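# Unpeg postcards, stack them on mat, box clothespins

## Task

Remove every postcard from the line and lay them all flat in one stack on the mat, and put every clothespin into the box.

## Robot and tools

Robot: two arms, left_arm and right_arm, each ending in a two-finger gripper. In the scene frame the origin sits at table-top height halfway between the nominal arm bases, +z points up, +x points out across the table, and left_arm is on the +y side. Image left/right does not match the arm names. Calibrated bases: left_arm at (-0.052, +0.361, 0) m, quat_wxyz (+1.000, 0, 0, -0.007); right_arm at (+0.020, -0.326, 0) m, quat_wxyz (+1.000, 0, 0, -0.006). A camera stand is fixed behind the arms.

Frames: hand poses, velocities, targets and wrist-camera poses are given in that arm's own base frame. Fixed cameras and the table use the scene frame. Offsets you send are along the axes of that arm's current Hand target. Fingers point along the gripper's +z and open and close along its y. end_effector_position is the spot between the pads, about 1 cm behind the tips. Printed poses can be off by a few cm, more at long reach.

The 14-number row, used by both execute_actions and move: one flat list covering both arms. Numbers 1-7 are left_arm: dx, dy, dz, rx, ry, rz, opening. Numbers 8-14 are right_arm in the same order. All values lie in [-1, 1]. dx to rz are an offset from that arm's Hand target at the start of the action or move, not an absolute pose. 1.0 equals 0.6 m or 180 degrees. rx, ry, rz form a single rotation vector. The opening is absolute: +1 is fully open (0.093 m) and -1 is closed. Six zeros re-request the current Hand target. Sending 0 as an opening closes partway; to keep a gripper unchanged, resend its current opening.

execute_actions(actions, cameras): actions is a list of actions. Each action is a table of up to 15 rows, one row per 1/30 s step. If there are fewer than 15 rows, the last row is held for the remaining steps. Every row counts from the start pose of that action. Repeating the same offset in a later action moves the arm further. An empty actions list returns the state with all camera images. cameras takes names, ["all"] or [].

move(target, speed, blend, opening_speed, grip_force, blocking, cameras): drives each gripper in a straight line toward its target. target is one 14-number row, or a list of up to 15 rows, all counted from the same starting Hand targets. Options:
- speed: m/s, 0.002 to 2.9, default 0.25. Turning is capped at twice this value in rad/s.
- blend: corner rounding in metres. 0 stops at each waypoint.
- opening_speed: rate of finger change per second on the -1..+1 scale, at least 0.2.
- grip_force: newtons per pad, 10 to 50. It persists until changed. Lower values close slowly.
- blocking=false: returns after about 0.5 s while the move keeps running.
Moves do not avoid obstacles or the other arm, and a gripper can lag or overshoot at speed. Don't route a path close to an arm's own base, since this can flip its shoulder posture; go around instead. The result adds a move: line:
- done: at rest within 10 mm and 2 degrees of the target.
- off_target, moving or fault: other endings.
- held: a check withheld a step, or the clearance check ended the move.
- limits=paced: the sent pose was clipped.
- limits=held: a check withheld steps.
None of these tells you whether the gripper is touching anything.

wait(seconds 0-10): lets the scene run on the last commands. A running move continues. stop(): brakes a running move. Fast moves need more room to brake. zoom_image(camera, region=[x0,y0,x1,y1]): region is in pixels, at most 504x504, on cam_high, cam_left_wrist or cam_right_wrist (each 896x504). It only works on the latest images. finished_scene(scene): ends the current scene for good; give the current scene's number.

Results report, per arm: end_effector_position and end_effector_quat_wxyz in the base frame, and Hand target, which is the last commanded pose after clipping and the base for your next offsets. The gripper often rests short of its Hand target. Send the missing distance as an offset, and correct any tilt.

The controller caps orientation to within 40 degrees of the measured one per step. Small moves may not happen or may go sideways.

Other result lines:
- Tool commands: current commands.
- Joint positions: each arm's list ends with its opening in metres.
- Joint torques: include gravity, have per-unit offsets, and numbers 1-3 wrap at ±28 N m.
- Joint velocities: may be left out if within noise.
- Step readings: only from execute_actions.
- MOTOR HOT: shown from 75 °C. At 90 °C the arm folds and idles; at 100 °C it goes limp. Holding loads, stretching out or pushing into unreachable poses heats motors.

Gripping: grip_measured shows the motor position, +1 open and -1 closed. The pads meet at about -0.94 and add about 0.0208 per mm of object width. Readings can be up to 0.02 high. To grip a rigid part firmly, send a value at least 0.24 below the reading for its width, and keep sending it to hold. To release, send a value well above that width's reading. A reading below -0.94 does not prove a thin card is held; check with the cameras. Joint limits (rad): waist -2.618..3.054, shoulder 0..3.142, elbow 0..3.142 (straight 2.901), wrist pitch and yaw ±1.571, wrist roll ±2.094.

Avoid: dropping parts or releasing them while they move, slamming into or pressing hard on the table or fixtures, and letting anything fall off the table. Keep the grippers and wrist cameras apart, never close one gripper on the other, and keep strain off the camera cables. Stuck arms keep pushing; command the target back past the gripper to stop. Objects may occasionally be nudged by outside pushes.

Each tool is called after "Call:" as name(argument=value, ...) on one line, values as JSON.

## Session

Call:
execute_actions(actions=[])

Scene clock: 0.00 s.
left_arm: end_effector_position=(+0.3820, +0.0423, +0.0718) grip_measured=+1.000 end_effector_quat_wxyz=(+0.551, -0.100, +0.821, +0.115) | right_arm: end_effector_position=(+0.3604, -0.0652, +0.0882) grip_measured=+1.000 end_effector_quat_wxyz=(+0.547, +0.168, +0.806, -0.153)
Joint positions: left_arm=[-0.035 1.622 0.362 0.86 -0.336 -0.052 0.093] | right_arm=[0.033 1.488 0.338 0.739 0.476 0.129 0.093]
Joint velocities: within noise
Joint torques (N m): no reading
Motor temperatures (°C): left_arm=[21 22 20 21 20 20 19] | right_arm=[19 21 21 19 20 21 19]
Heat: left arm: 22 °C; right arm: 21 °C.
Hand target: left_arm +0.3851, +0.0422, +0.0783; +0.559, -0.101, +0.815, +0.114 | right_arm +0.3656, -0.0652, +0.1002; +0.564, +0.172, +0.794, -0.150
Tool commands: left_gripper/opening=+1.0 right_gripper/opening=+1.0

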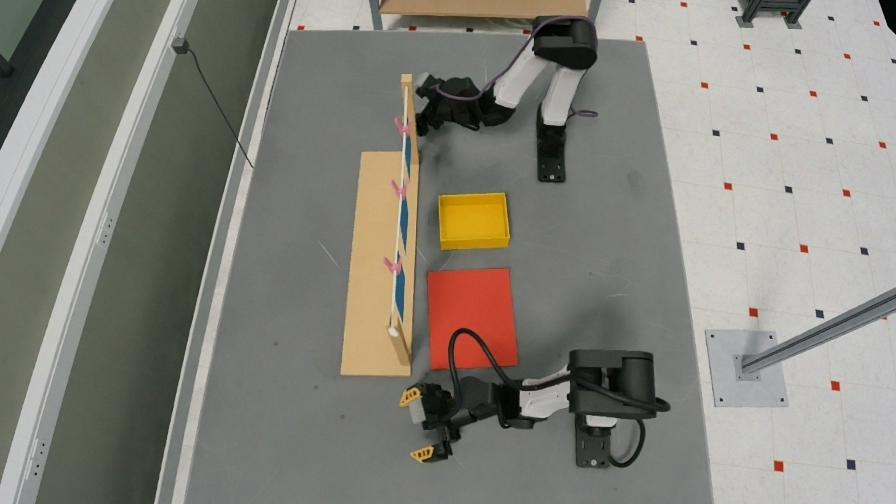

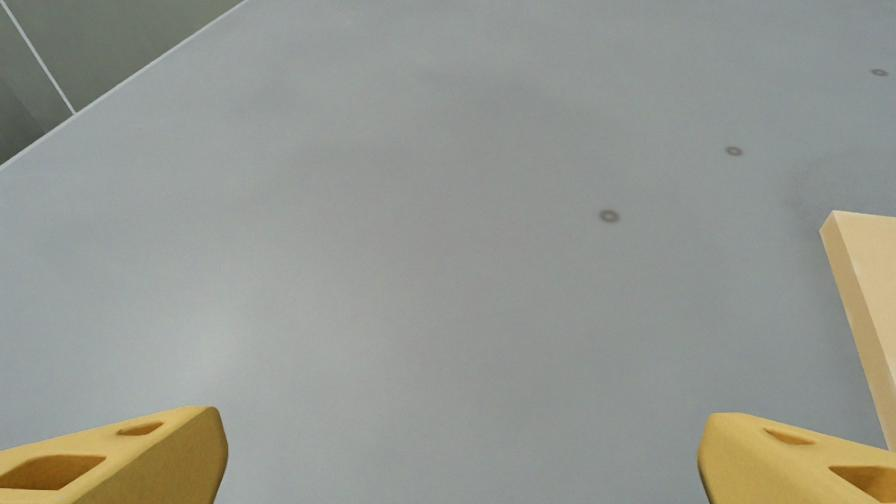

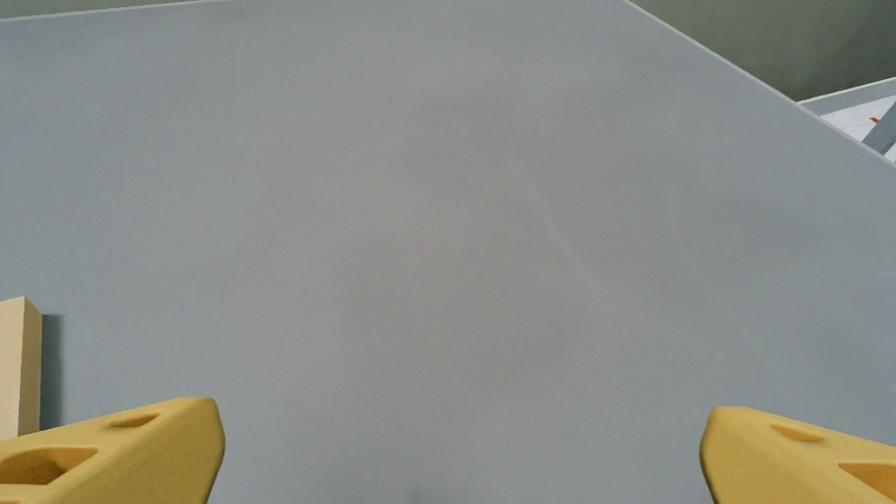

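Call:
zoom_image(camera="cam_high", region=[330, 60, 460, 390])

Call:
zoom_image(camera="cam_high", region=[370, 60, 450, 160])

Call:
zoom_image(camera="cam_high", region=[370, 220, 450, 380])

Scaled by 1.527 from the camera's 896x504 image, which has a finer 1280x720 frame.

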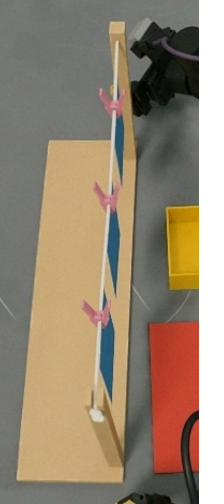

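Scaled by 5.040 from the camera's 896x504 image, which has a finer 1280x720 frame.

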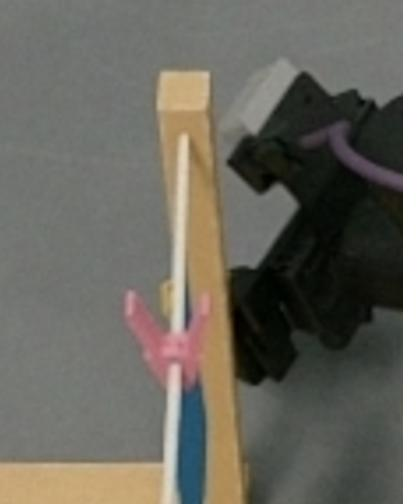

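Scaled by 3.150 from the camera's 896x504 image, which has a finer 1280x720 frame.

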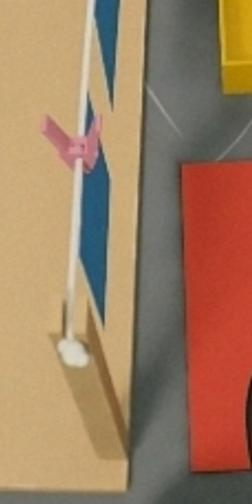

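Call:
move(target=[[-0.1143,0.0403,-0.2668,0.1724,-0.0575,0.0205,0.2,-0.3455,-0.052,-0.3265,-0.267,-0.0035,-0.088,0.3],[-0.1018,-0.6315,-0.4642,0.3448,-0.1149,0.0409,0.2,-0.3435,0.0932,-0.3527,-0.5345,-0.0071,-0.1767,0.3]], speed=0.35, blend=[0.06,0], cameras=["all"])

Scene clock: 13.63 s.
left_arm: end_effector_position=(+0.2651, -0.3945, +0.1909) grip_measured=+0.203 end_effector_quat_wxyz=(+0.638, +0.281, +0.666, -0.266) | right_arm: end_effector_position=(+0.2739, +0.0525, +0.3478) grip_measured=+0.301 end_effector_quat_wxyz=(+0.494, -0.434, +0.694, +0.292)
Joint positions: left_arm=[-1.078 1.7 0.703 0.95 -0.282 -0.009 0.055] | right_arm=[-0.412 1.406 1.592 -1.578 -1.216 -1.406 0.06]
Joint torques (N m): left_arm=[0.09 -6.2 8.76 2.57 -0.2 0.2] | right_arm=[0.06 -3.89 7.82 0.44 -0.81 -0.23]
Heat: left arm: 24 °C; right arm: 22 °C.
Hand target: left_arm +0.2702, -0.4002, +0.2049; +0.653, +0.271, +0.653, -0.271 | right_arm +0.2747, +0.0548, +0.3605; +0.455, -0.499, +0.649, +0.349
Off the commanded pose: left_arm 0.016 m, 3 deg | right_arm 0.013 m, 12 deg.
joint sent to its limit (right arm) — joint 4 (wrist pitch), lower limit. The joint targets are off in orientation, not in position.
move: off_target (left_arm, right_arm)

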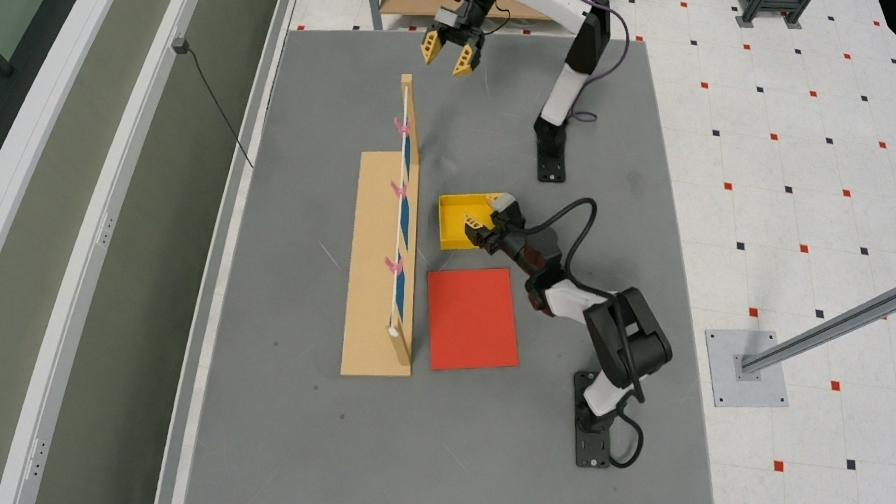

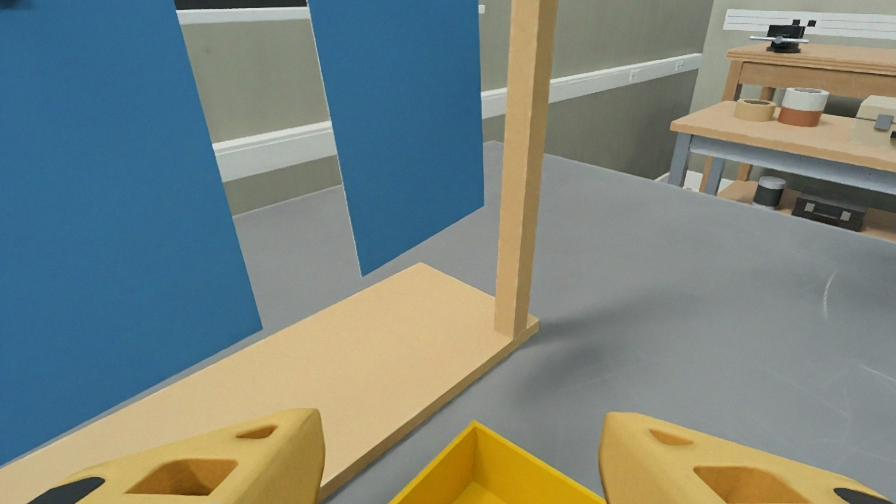

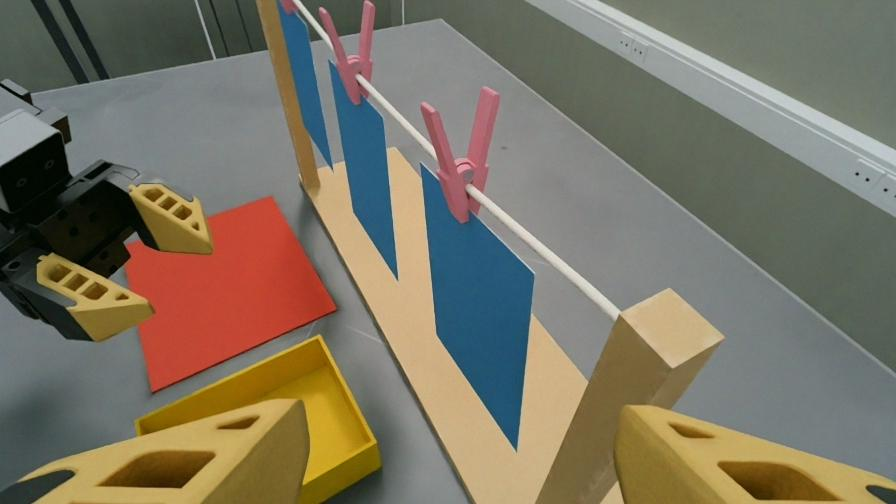

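Call:
move(target=[[-0.0083,0.037,0.03,0,0,0,-0.4,-0.0685,0.0097,-0.0552,0.3277,0.0495,0.1528,0.3],[-0.0167,0.0742,0.08,0,0,0,-0.4,-0.1405,-0.024,0.0935,0.1305,0,0.0475,0.3],[-0.0167,0.0742,0.1213,0,0,0,-0.4,-0.1428,-0.0692,0.1757,0,0.011,0,0.3]], speed=0.3, blend=[0.04,0.03,0], cameras=["all"])

Scene clock: 22.20 s.
left_arm: end_effector_position=(+0.3485, -0.4143, +0.2089) grip_measured=-0.397 end_effector_quat_wxyz=(+0.649, +0.267, +0.660, -0.267) | right_arm: end_effector_position=(+0.3498, +0.1641, +0.3932) grip_measured=+0.301 end_effector_quat_wxyz=(+0.429, -0.492, +0.677, +0.341)
Joint positions: left_arm=[-0.915 1.877 0.986 0.876 -0.141 -0.008 0.026] | right_arm=[0.05 1.721 2.097 -1.32 -1.055 -0.833 0.06]
Joint torques (N m): left_arm=[0.61 -7.87 9.31 2.24 0.04 0.19] | right_arm=[0.27 -6.5 7.8 1.15 -0.64 -0.21]
Motor temperatures (°C): left_arm=[21 23 23 26 20 20 19] | right_arm=[19 21 23 22 21 21 19]
Heat: left arm: 26 °C; right arm: 23 °C.
Hand target: left_arm +0.3533, -0.4201, +0.2149; +0.653, +0.270, +0.653, -0.270 | right_arm +0.3478, +0.1682, +0.4050; +0.444, -0.505, +0.657, +0.341
Off the commanded pose: left_arm 0.010 m, 1 deg | right_arm 0.013 m, 3 deg.
move: off_target (right_arm)

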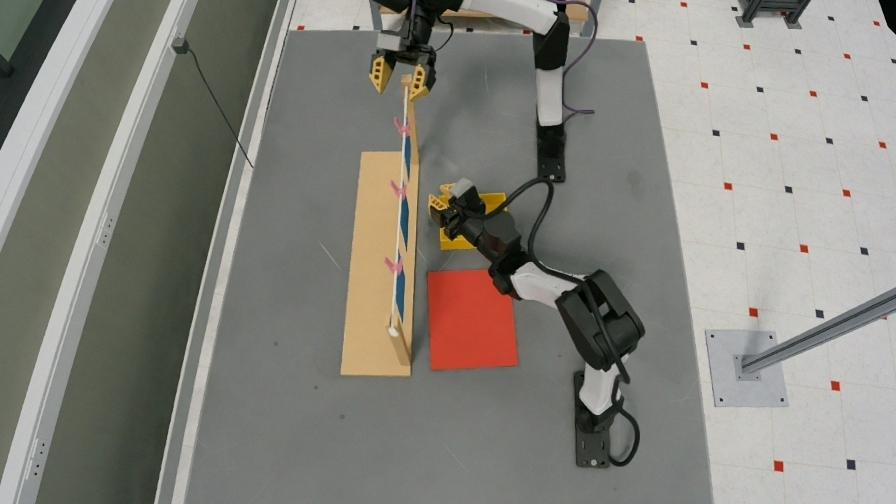

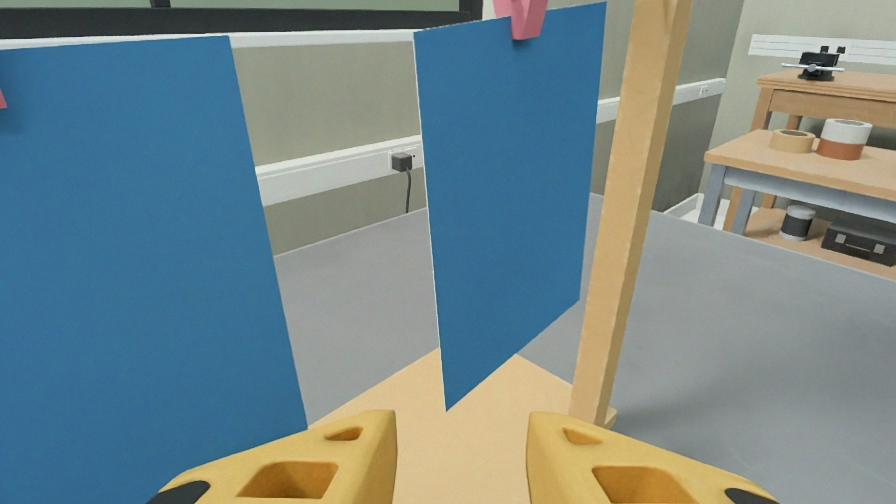

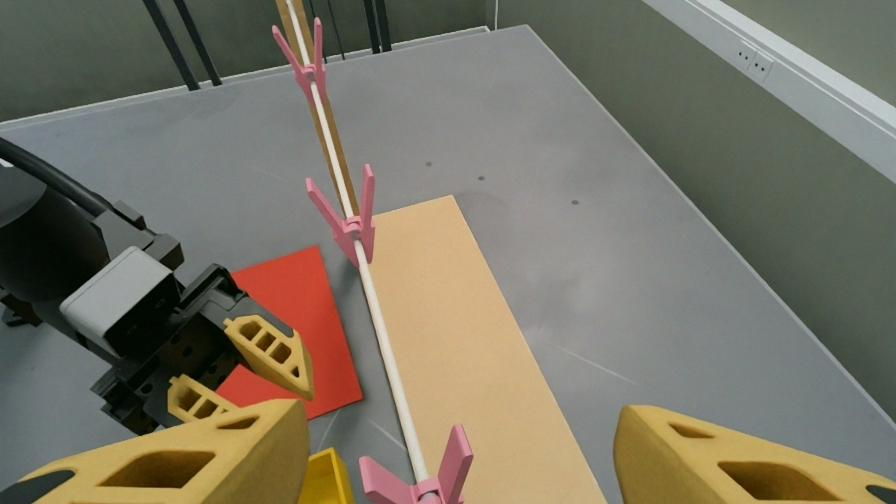

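Call:
move(target=[-0.002,0.0065,0.083,0,0,0,-0.5,0.0988,0.0227,0.076,-0.0361,0,-0.0145,0.3], speed=0.12, cameras=["all"])

Call:
zoom_image(camera="cam_high", region=[370, 60, 470, 160])

Scene clock: 27.30 s.
left_arm: end_effector_position=(+0.3863, -0.4472, +0.2106) grip_measured=-0.497 end_effector_quat_wxyz=(+0.649, +0.267, +0.660, -0.267) | right_arm: end_effector_position=(+0.3471, +0.1882, +0.3190) grip_measured=+0.301 end_effector_quat_wxyz=(+0.400, -0.532, +0.648, +0.370)
Joint positions: left_arm=[-0.891 2.03 1.22 0.794 -0.117 -0.008 0.021] | right_arm=[0.109 1.693 1.763 -1.139 -1.089 -0.958 0.06]
Joint torques (N m): left_arm=[0.58 -9.22 9.63 2.26 0.04 0.19] | right_arm=[-0.03 -10.14 4.42 1.12 -0.7 -0.14]
Heat: left arm: 26 °C; right arm: 23 °C.
Hand target: left_arm +0.3912, -0.4525, +0.2162; +0.653, +0.270, +0.653, -0.271 | right_arm +0.3399, +0.1911, +0.3330; +0.422, -0.544, +0.625, +0.367
Off the commanded pose: left_arm 0.009 m, 1 deg | right_arm 0.016 m, 4 deg.
move: off_target (right_arm)

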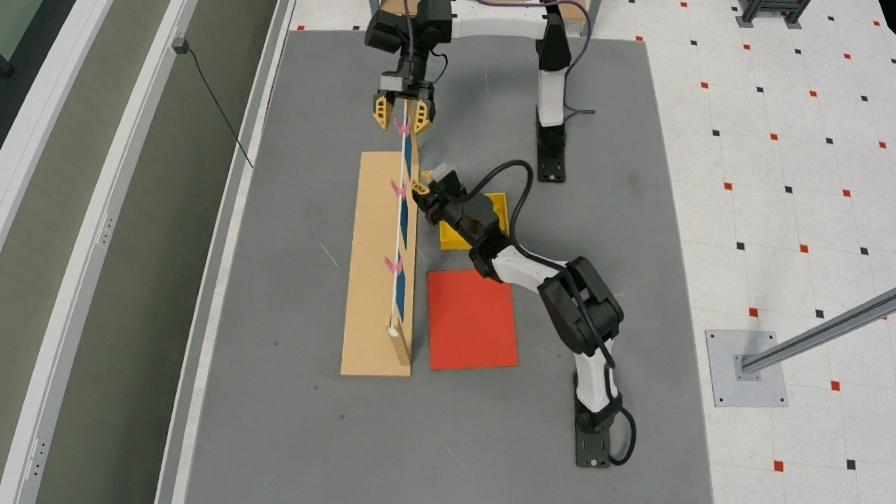

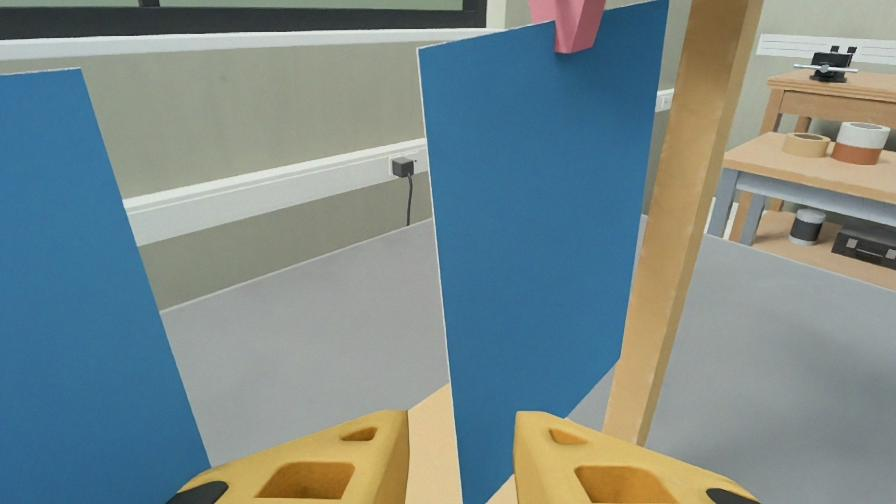

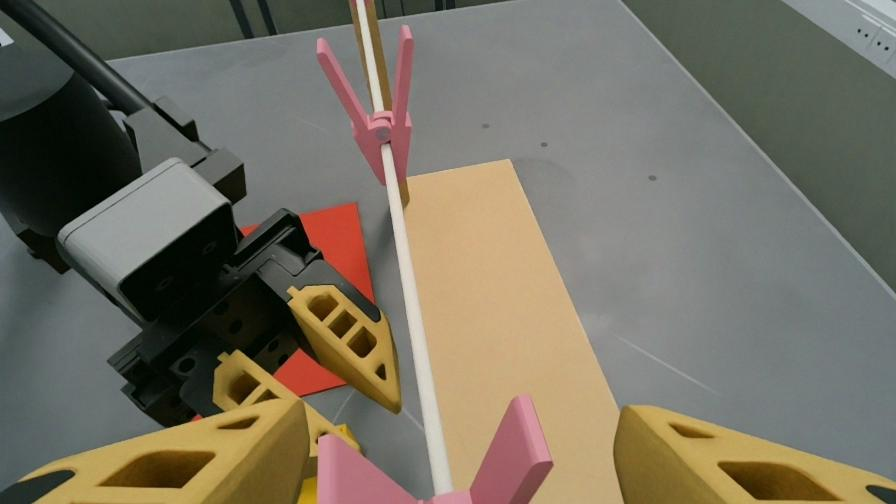

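Scaled by 5.040 from the camera's 896x504 image, which has a finer 1280x720 frame.

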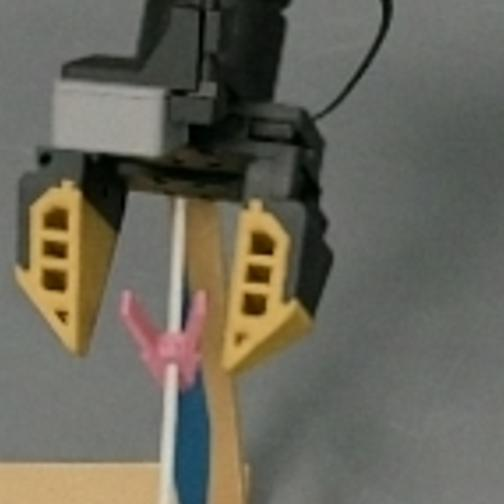

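Call:
move(target=[0,0,0.0592,0,0,0,-0.5,0,0.0083,-0.01,0,0,0,-0.35], speed=0.08, opening_speed=0.8, cameras=["all"])

Call:
zoom_image(camera="cam_high", region=[370, 80, 470, 220])

Scene clock: 29.10 s.
left_arm: end_effector_position=(+0.4114, -0.4728, +0.2109) grip_measured=-0.497 end_effector_quat_wxyz=(+0.649, +0.267, +0.661, -0.267) | right_arm: end_effector_position=(+0.3422, +0.1882, +0.3245) grip_measured=-0.345 end_effector_quat_wxyz=(+0.406, -0.539, +0.640, +0.367)
Joint positions: left_arm=[-0.884 2.145 1.407 0.722 -0.108 -0.008 0.021] | right_arm=[0.109 1.678 1.763 -1.148 -1.095 -0.975 0.029]
Joint torques (N m): left_arm=[0.55 -10.18 9.91 2.26 0.04 0.19] | right_arm=[-0.88 -10.1 4.16 1.02 -0.69 -0.19]
Heat: left arm: 26 °C; right arm: 23 °C.
Hand target: left_arm +0.4163, -0.4777, +0.2161; +0.653, +0.270, +0.653, -0.271 | right_arm +0.3342, +0.1862, +0.3351; +0.422, -0.544, +0.625, +0.367
Off the commanded pose: left_arm 0.009 m, 1 deg | right_arm 0.014 m, 3 deg.
move: off_target (right_arm)

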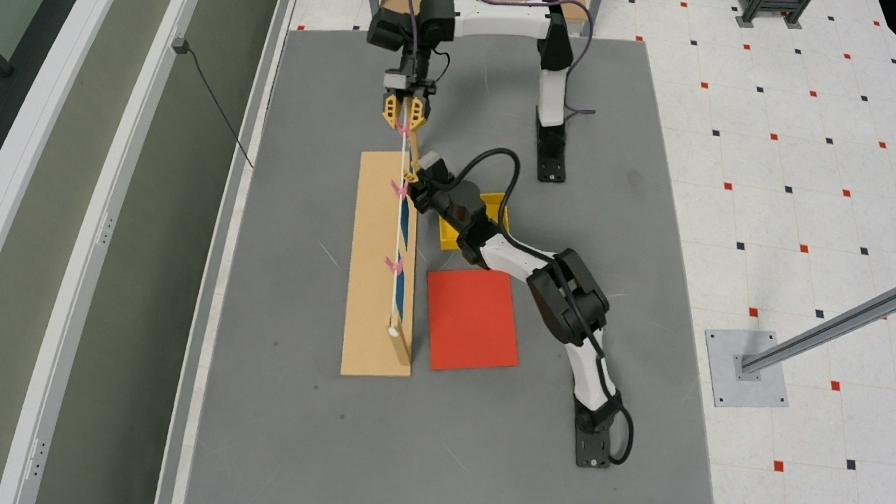

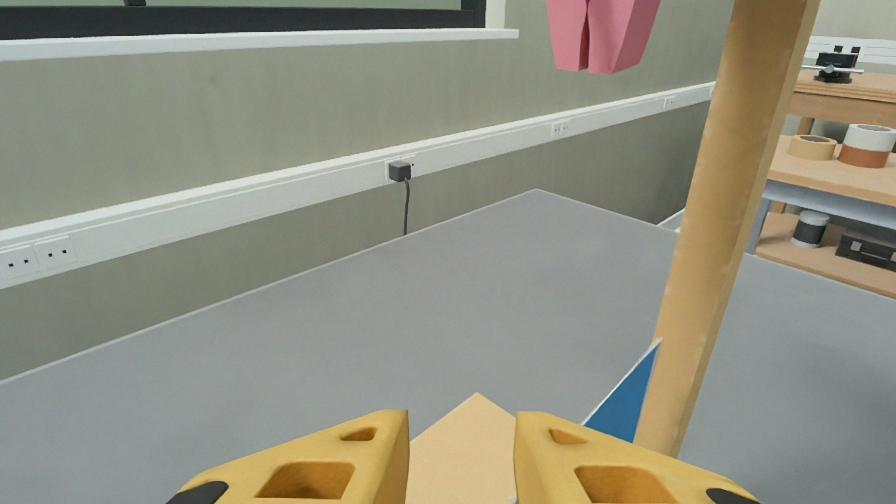

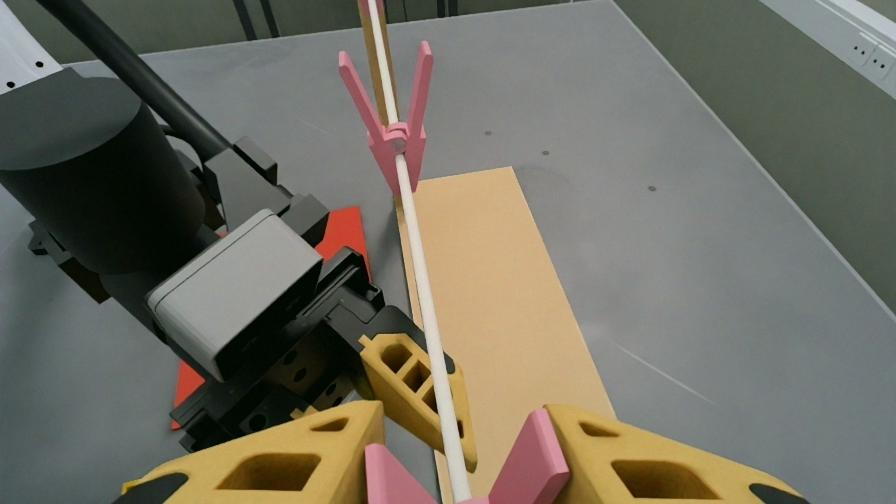

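Scaled by 3.600 from the camera's 896x504 image, which has a finer 1280x720 frame.

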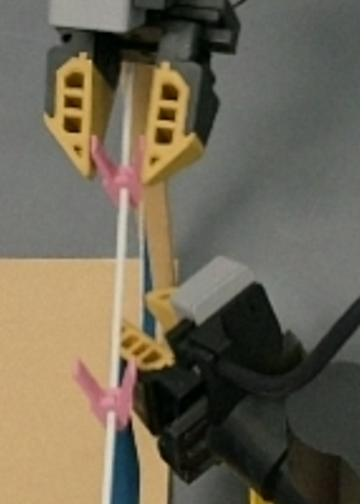

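Call:
zoom_image(camera="cam_left_wrist", region=[400, 0, 840, 500])

Call:
zoom_image(camera="cam_high", region=[390, 100, 440, 200])

Scaled by 1.008 from the camera's 896x504 image, which has a finer 1280x720 frame.

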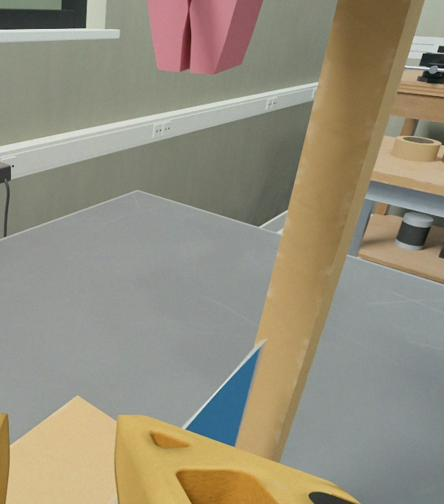

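Scaled by 5.040 from the camera's 896x504 image, which has a finer 1280x720 frame.

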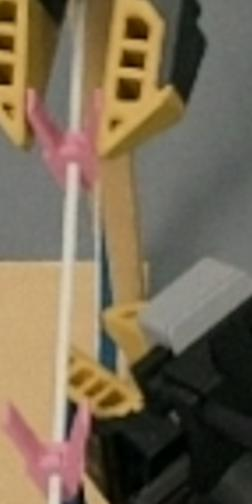

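Call:
wait(seconds=0.1, cameras=["all"])

Call:
zoom_image(camera="cam_high", region=[380, 110, 450, 220])

Scene clock: 29.77 s.
left_arm: end_effector_position=(+0.4114, -0.4728, +0.2107) grip_measured=-0.497 end_effector_quat_wxyz=(+0.648, +0.268, +0.661, -0.267) | right_arm: end_effector_position=(+0.3422, +0.1882, +0.3245) grip_measured=-0.345 end_effector_quat_wxyz=(+0.406, -0.539, +0.640, +0.368)
Joint positions: left_arm=[-0.884 2.145 1.407 0.722 -0.108 -0.008 0.021] | right_arm=[0.109 1.678 1.763 -1.148 -1.096 -0.975 0.029]
Joint torques (N m): left_arm=[0.55 -10.18 9.91 2.27 0.03 0.2] | right_arm=[-0.83 -10.17 4.34 0.98 -0.69 -0.22]
Heat: left arm: 27 °C; right arm: 23 °C.
Hand target: left_arm +0.4163, -0.4776, +0.2160; +0.653, +0.270, +0.654, -0.270 | right_arm +0.3342, +0.1863, +0.3352; +0.422, -0.544, +0.625, +0.367
Tool commands: left_gripper/opening=-0.5 right_gripper/opening=-0.35
Off the commanded pose: left_arm 0.009 m, 1 deg | right_arm 0.014 m, 3 deg.
wait: 0.10 s; at rest from the start

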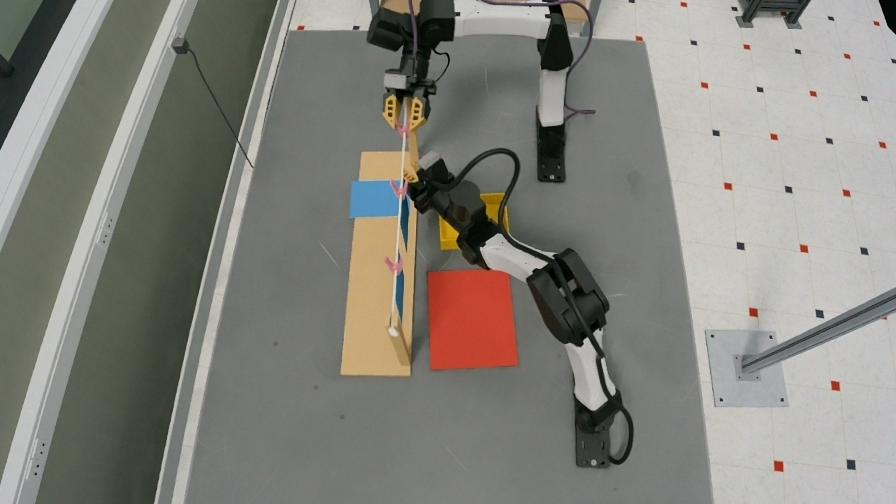

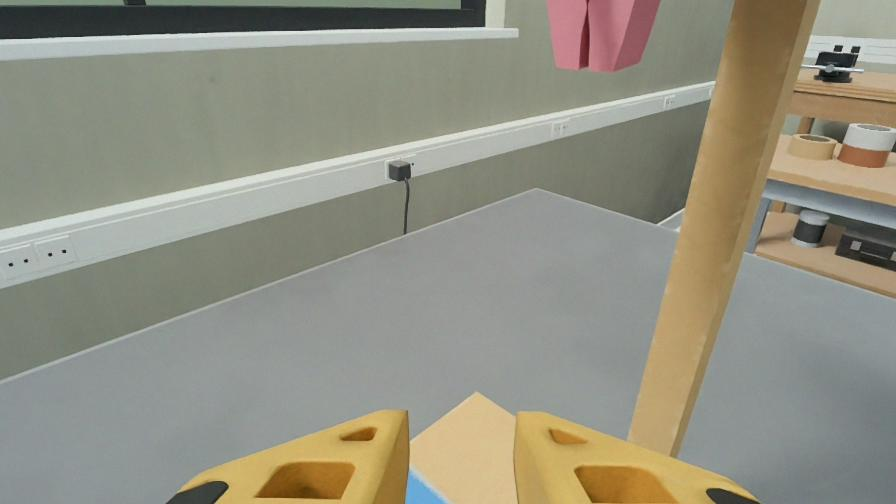

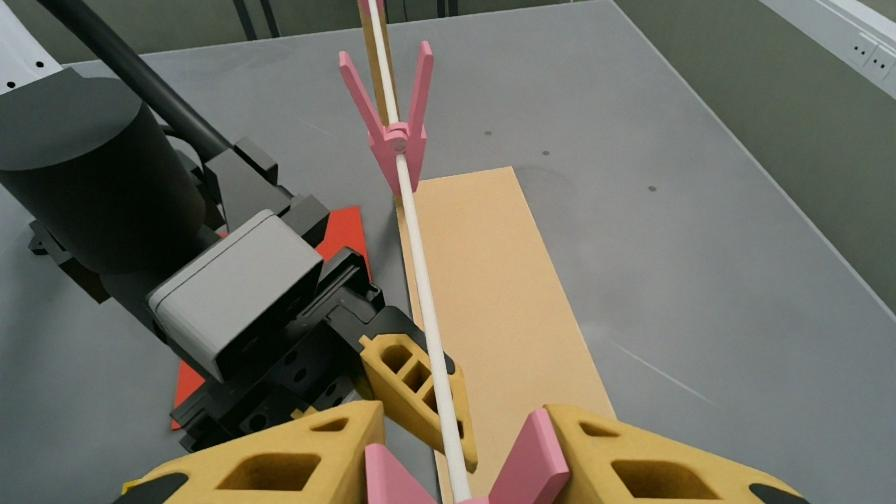

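Scaled by 4.582 from the camera's 896x504 image, which has a finer 1280x720 frame.

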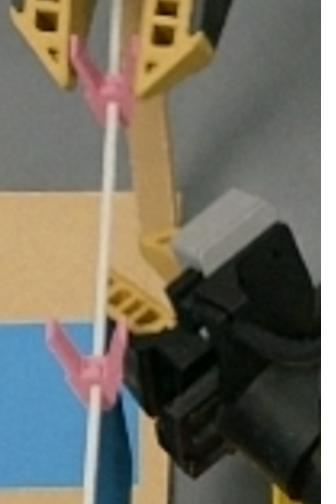

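Call:
move(target=[0,0,-0.12,0,0,0,-0.4,0,0,0,0,0,0,-1], speed=0.15, opening_speed=0.8, cameras=["cam_right_wrist","cam_high"])

Call:
zoom_image(camera="cam_high", region=[370, 80, 470, 220])

Scene clock: 31.43 s.
left_arm: end_effector_position=(+0.3717, -0.4289, +0.1943) grip_measured=-0.403 end_effector_quat_wxyz=(+0.636, +0.275, +0.671, -0.262) | right_arm: end_effector_position=(+0.3421, +0.1883, +0.3247) grip_measured=-0.742 end_effector_quat_wxyz=(+0.406, -0.539, +0.640, +0.368)
Joint positions: left_arm=[-0.889 1.971 1.097 0.82 -0.108 -0.008 0.026] | right_arm=[0.109 1.678 1.763 -1.148 -1.097 -0.976 0.01]
Joint torques (N m): left_arm=[-0.59 -13.23 5.34 2.64 -0.13 0.19] | right_arm=[-0.7 -10.09 3.95 0.98 -0.68 -0.22]
Heat: left arm: 27 °C; right arm: 23 °C.
Hand target: left_arm +0.3654, -0.4267, +0.2162; +0.653, +0.270, +0.653, -0.271 | right_arm +0.3342, +0.1863, +0.3352; +0.422, -0.544, +0.625, +0.367
Off the commanded pose: left_arm 0.023 m, 3 deg | right_arm 0.013 m, 3 deg.
move: off_target (left_arm, right_arm)
Images, in order (width x height): cam_high 896x504, cam_right_wrist 896x504.

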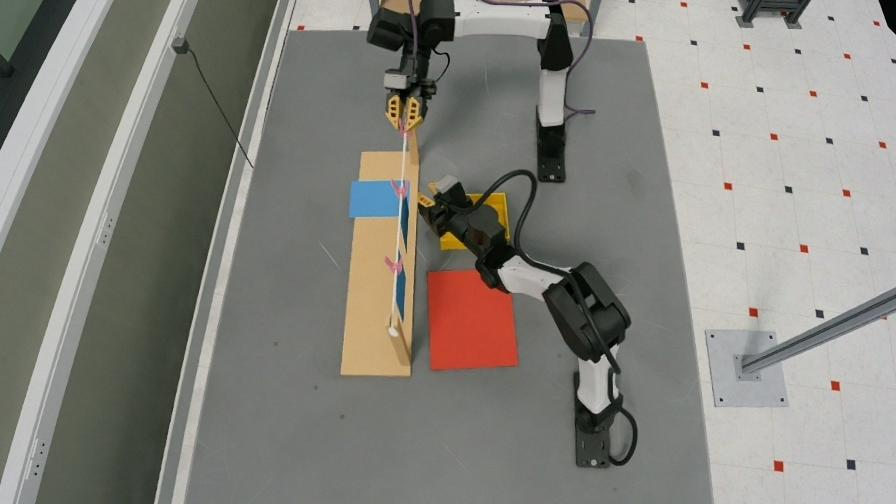

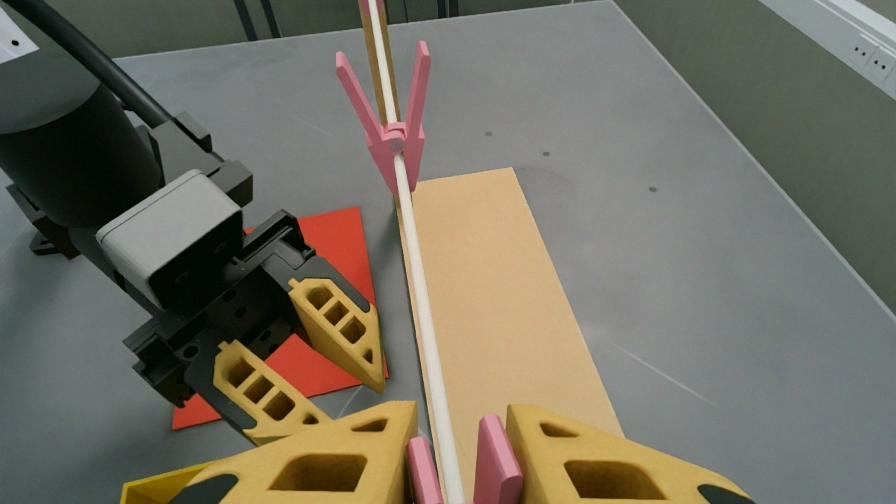

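Scaled by 3.600 from the camera's 896x504 image, which has a finer 1280x720 frame.

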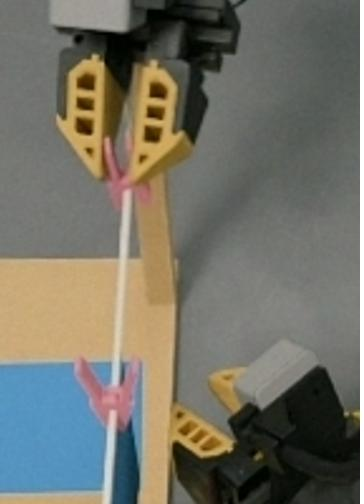

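Call:
move(target=[[-0.02,0.05,-0.15,0,0,0,-0.4,-0.1081,0,-0.0435,0,0,0,-1],[-0.05,0.191,-0.462,0,0,0,-0.4,0.0132,0.156,-0.0108,0.1453,0.1517,0.1057,-1],[-0.05,0.191,-0.462,0,0,0,-0.4,0.274,0.2465,0.1438,0.1453,0.1517,0.1057,-1],[-0.05,0.191,-0.462,0,0,0,-0.4,0.4207,0.2465,0.2028,0.1453,0.1517,0.1057,-1]], speed=[0.12,0.25,0.25,0.12], blend=[0.02,0.04,0.03,0], cameras=["all"])

Call:
zoom_image(camera="cam_high", region=[330, 100, 530, 300])

Scene clock: 37.13 s.
left_arm: end_effector_position=(+0.2520, -0.1502, +0.2495) grip_measured=-0.403 end_effector_quat_wxyz=(+0.655, +0.267, +0.653, -0.271) | right_arm: end_effector_position=(+0.1885, +0.2218, +0.0550) grip_measured=-0.759 end_effector_quat_wxyz=(+0.301, -0.403, +0.853, +0.141)
Joint positions: left_arm=[-0.235 0.659 0.313 0.351 0.545 -0.008 0.026] | right_arm=[0.859 1.152 0.457 -0.199 -0.013 -0.02 0.009]
Joint torques (N m): left_arm=[0.55 -1.37 6.48 2.14 -0.01 0.2] | right_arm=[0.28 -2.35 4.79 1.68 0.14 0.1]
Heat: left arm: 27 °C; right arm: 23 °C.
Hand target: left_arm +0.2503, -0.1498, +0.2462; +0.653, +0.271, +0.653, -0.271 | right_arm +0.1903, +0.2248, +0.0555; +0.310, -0.398, +0.852, +0.145
Off the commanded pose: left_arm 0.004 m, 0 deg | right_arm 0.004 m, 1 deg.
move: done

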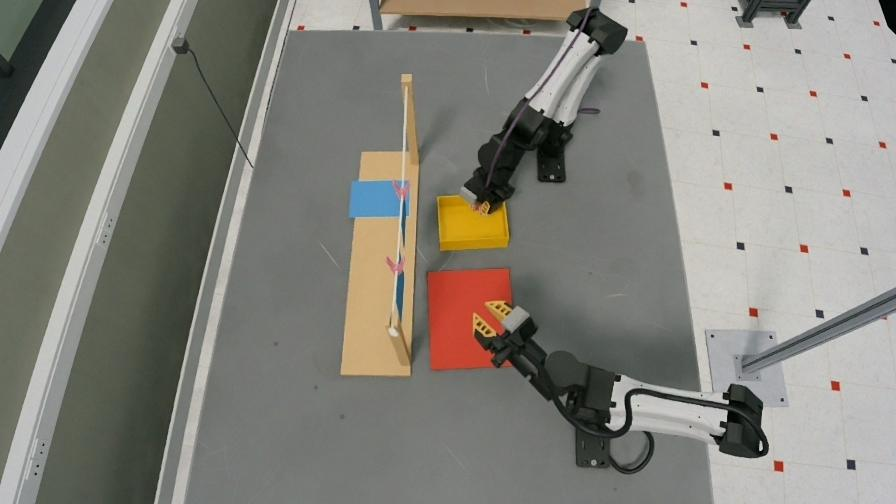

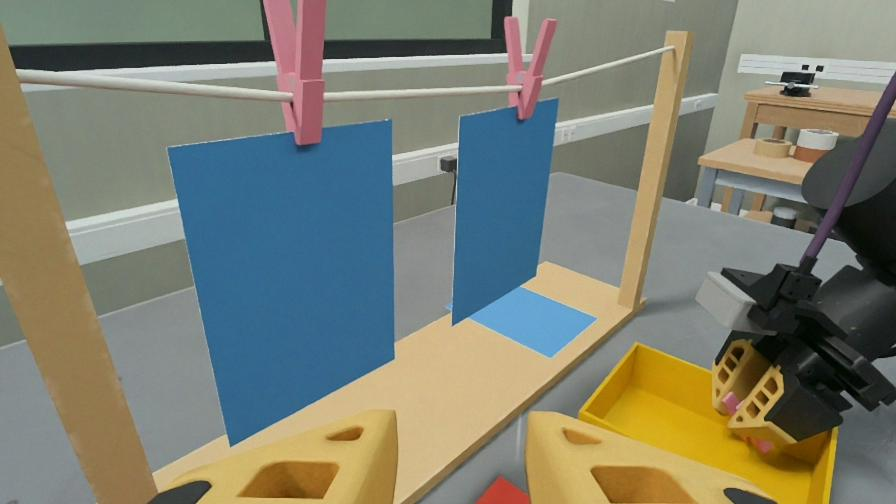

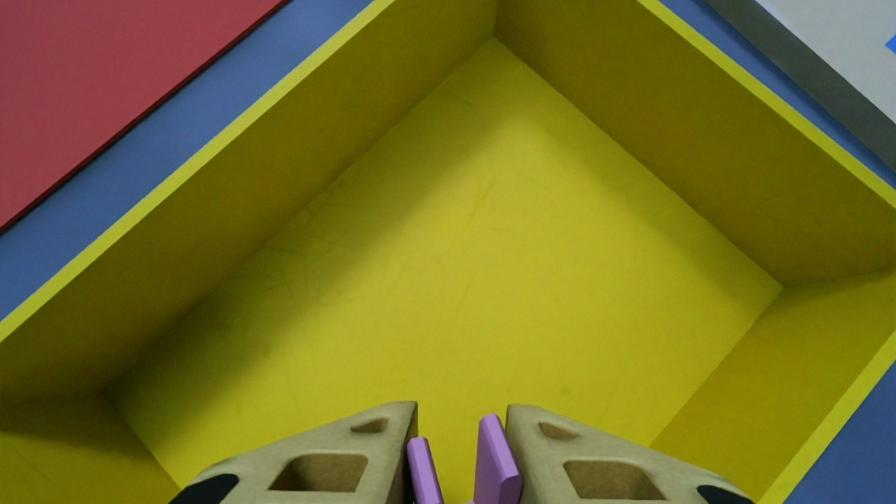

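Scaled by 2.520 from the camera's 896x504 image, which has a finer 1280x720 frame.

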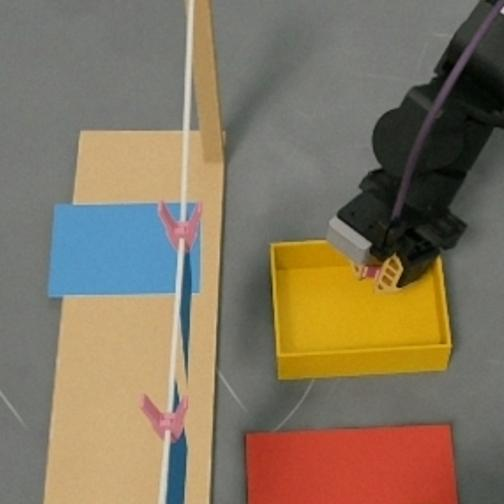

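Call:
move(target=[0,0,0,0,0,0,-0.4,0,0,0,0,0,0,-0.15], speed=0.05, opening_speed=0.7, cameras=["cam_right_wrist"])

Scene clock: 38.80 s.
left_arm: end_effector_position=(+0.2520, -0.1502, +0.2495) grip_measured=-0.403 end_effector_quat_wxyz=(+0.655, +0.267, +0.653, -0.271) | right_arm: end_effector_position=(+0.1889, +0.2222, +0.0554) grip_measured=-0.152 end_effector_quat_wxyz=(+0.302, -0.403, +0.852, +0.141)
Joint positions: left_arm=[-0.235 0.659 0.313 0.351 0.545 -0.008 0.026] | right_arm=[0.859 1.152 0.457 -0.196 -0.013 -0.02 0.038]
Joint torques (N m): left_arm=[0.55 -1.39 6.48 2.14 0 0.2] | right_arm=[0.39 -2.29 4.55 1.69 0.13 0.09]
Heat: left arm: 27 °C; right arm: 23 °C.
Hand target: left_arm +0.2503, -0.1498, +0.2462; +0.653, +0.271, +0.653, -0.271 | right_arm +0.1903, +0.2248, +0.0555; +0.310, -0.398, +0.852, +0.145
Off the commanded pose: left_arm 0.004 m, 0 deg | right_arm 0.003 m, 1 deg.
move: done
Images, in order (width x height): cam_right_wrist 896x504.

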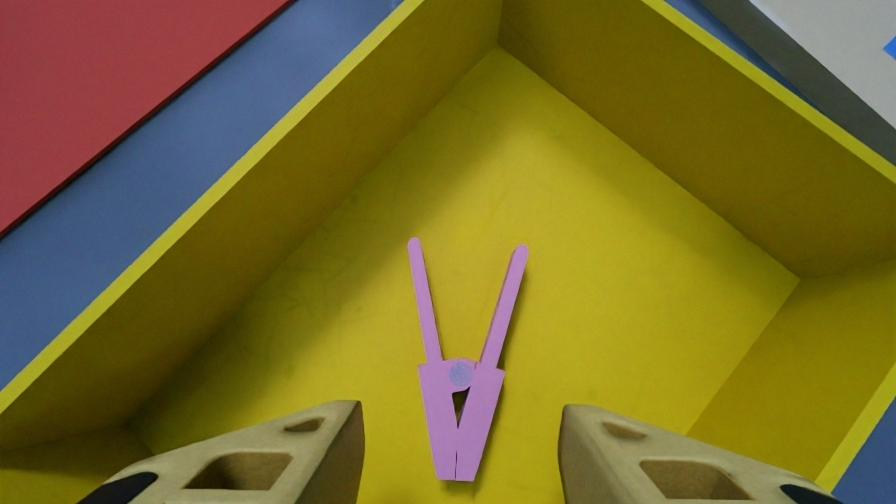

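Call:
move(target=[[-0.19,0,0,0,0,0,0.1,-0.1358,-0.0215,-0.2015,0,0,0,-0.15],[-0.2917,0.0118,0.2475,0.101,0.067,0.022,0.3,-0.1477,-0.1825,-0.1915,-0.109,-0.161,-0.051,-0.15],[-0.275,-0.0236,0.3889,0.2022,0.134,0.0448,0.3,-0.2087,-0.2728,-0.1295,-0.1819,-0.269,-0.0848,-0.15]], speed=[0.2,0.25,0.25], blend=[0.04,0.04,0], cameras=["all"])

Call:
zoom_image(camera="cam_high", region=[340, 60, 520, 240])

Scene clock: 47.07 s.
left_arm: end_effector_position=(+0.4066, -0.3219, +0.4107) grip_measured=+0.297 end_effector_quat_wxyz=(+0.443, +0.524, +0.636, -0.353) | right_arm: end_effector_position=(+0.3404, +0.1540, +0.1845) grip_measured=-0.151 end_effector_quat_wxyz=(+0.492, -0.471, +0.544, +0.490)
Joint positions: left_arm=[-0.423 2.229 2.839 -1.188 0.853 0.473 0.059] | right_arm=[-0.042 1.728 0.949 -0.046 -1.522 -0.754 0.038]
Joint torques (N m): left_arm=[-0.23 -9.18 7.35 1.75 0.3 0.21] | right_arm=[-0.03 -7.23 6.65 1.53 -0.53 -0.08]
Heat: left arm: 27 °C; right arm: 24 °C.
Hand target: left_arm +0.4053, -0.3247, +0.4112; +0.405, +0.553, +0.637, -0.352 | right_arm +0.3453, +0.1551, +0.1954; +0.521, -0.478, +0.521, +0.478
Off the commanded pose: left_arm 0.003 m, 5 deg | right_arm 0.012 m, 5 deg.
elbow stopped short (left arm): the move would have taken joint 3 (elbow) straighter than the controller allows.
move: off_target (left_arm, right_arm); blend cut to 0 m at target 2

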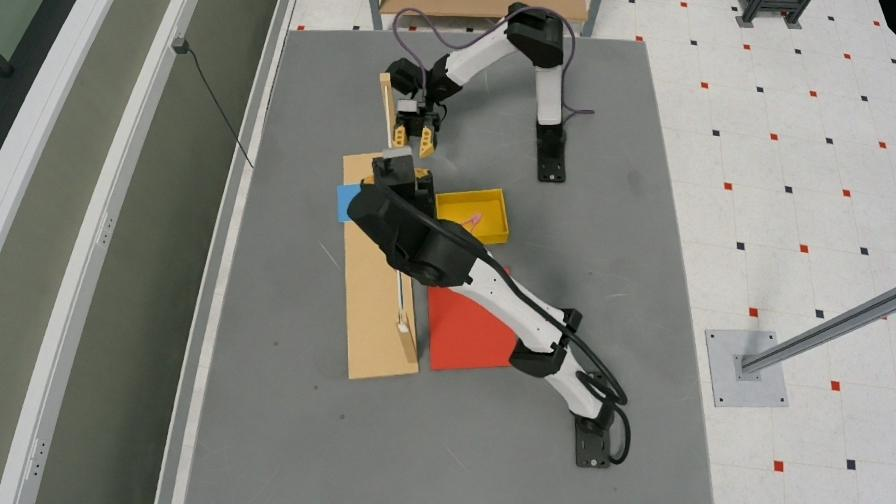

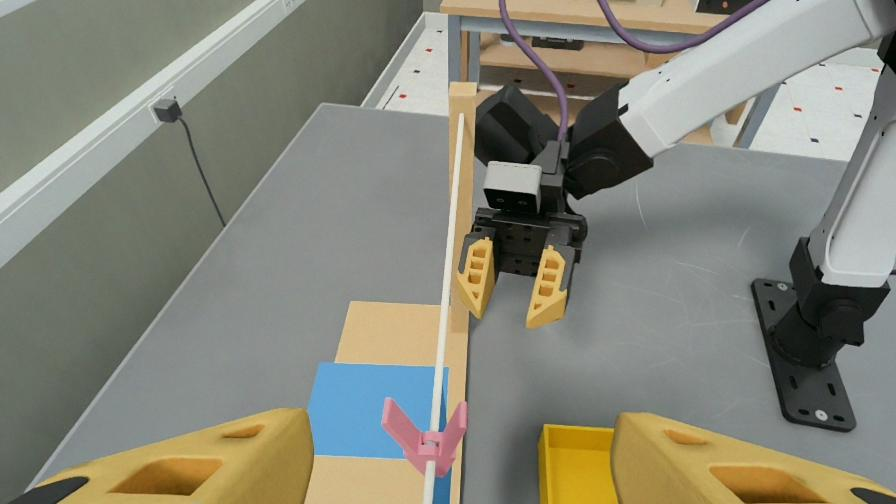

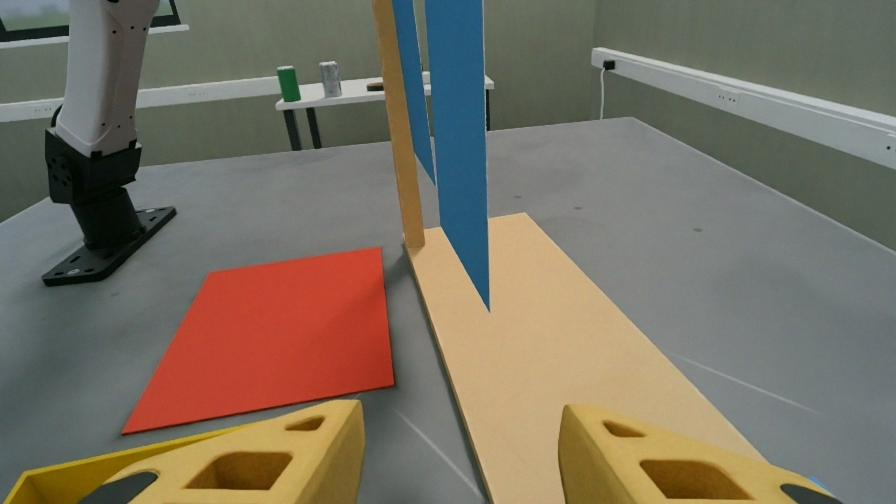

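Scaled by 2.800 from the camera's 896x504 image, which has a finer 1280x720 frame.

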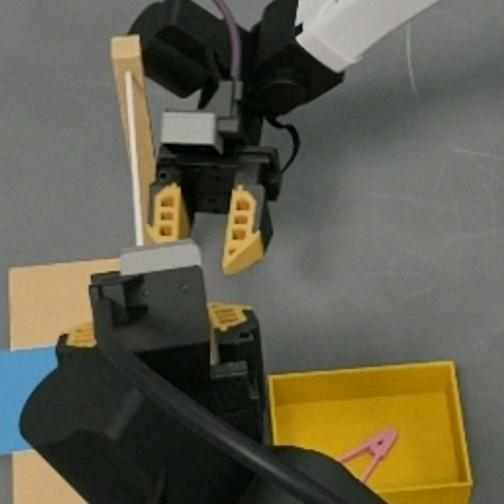

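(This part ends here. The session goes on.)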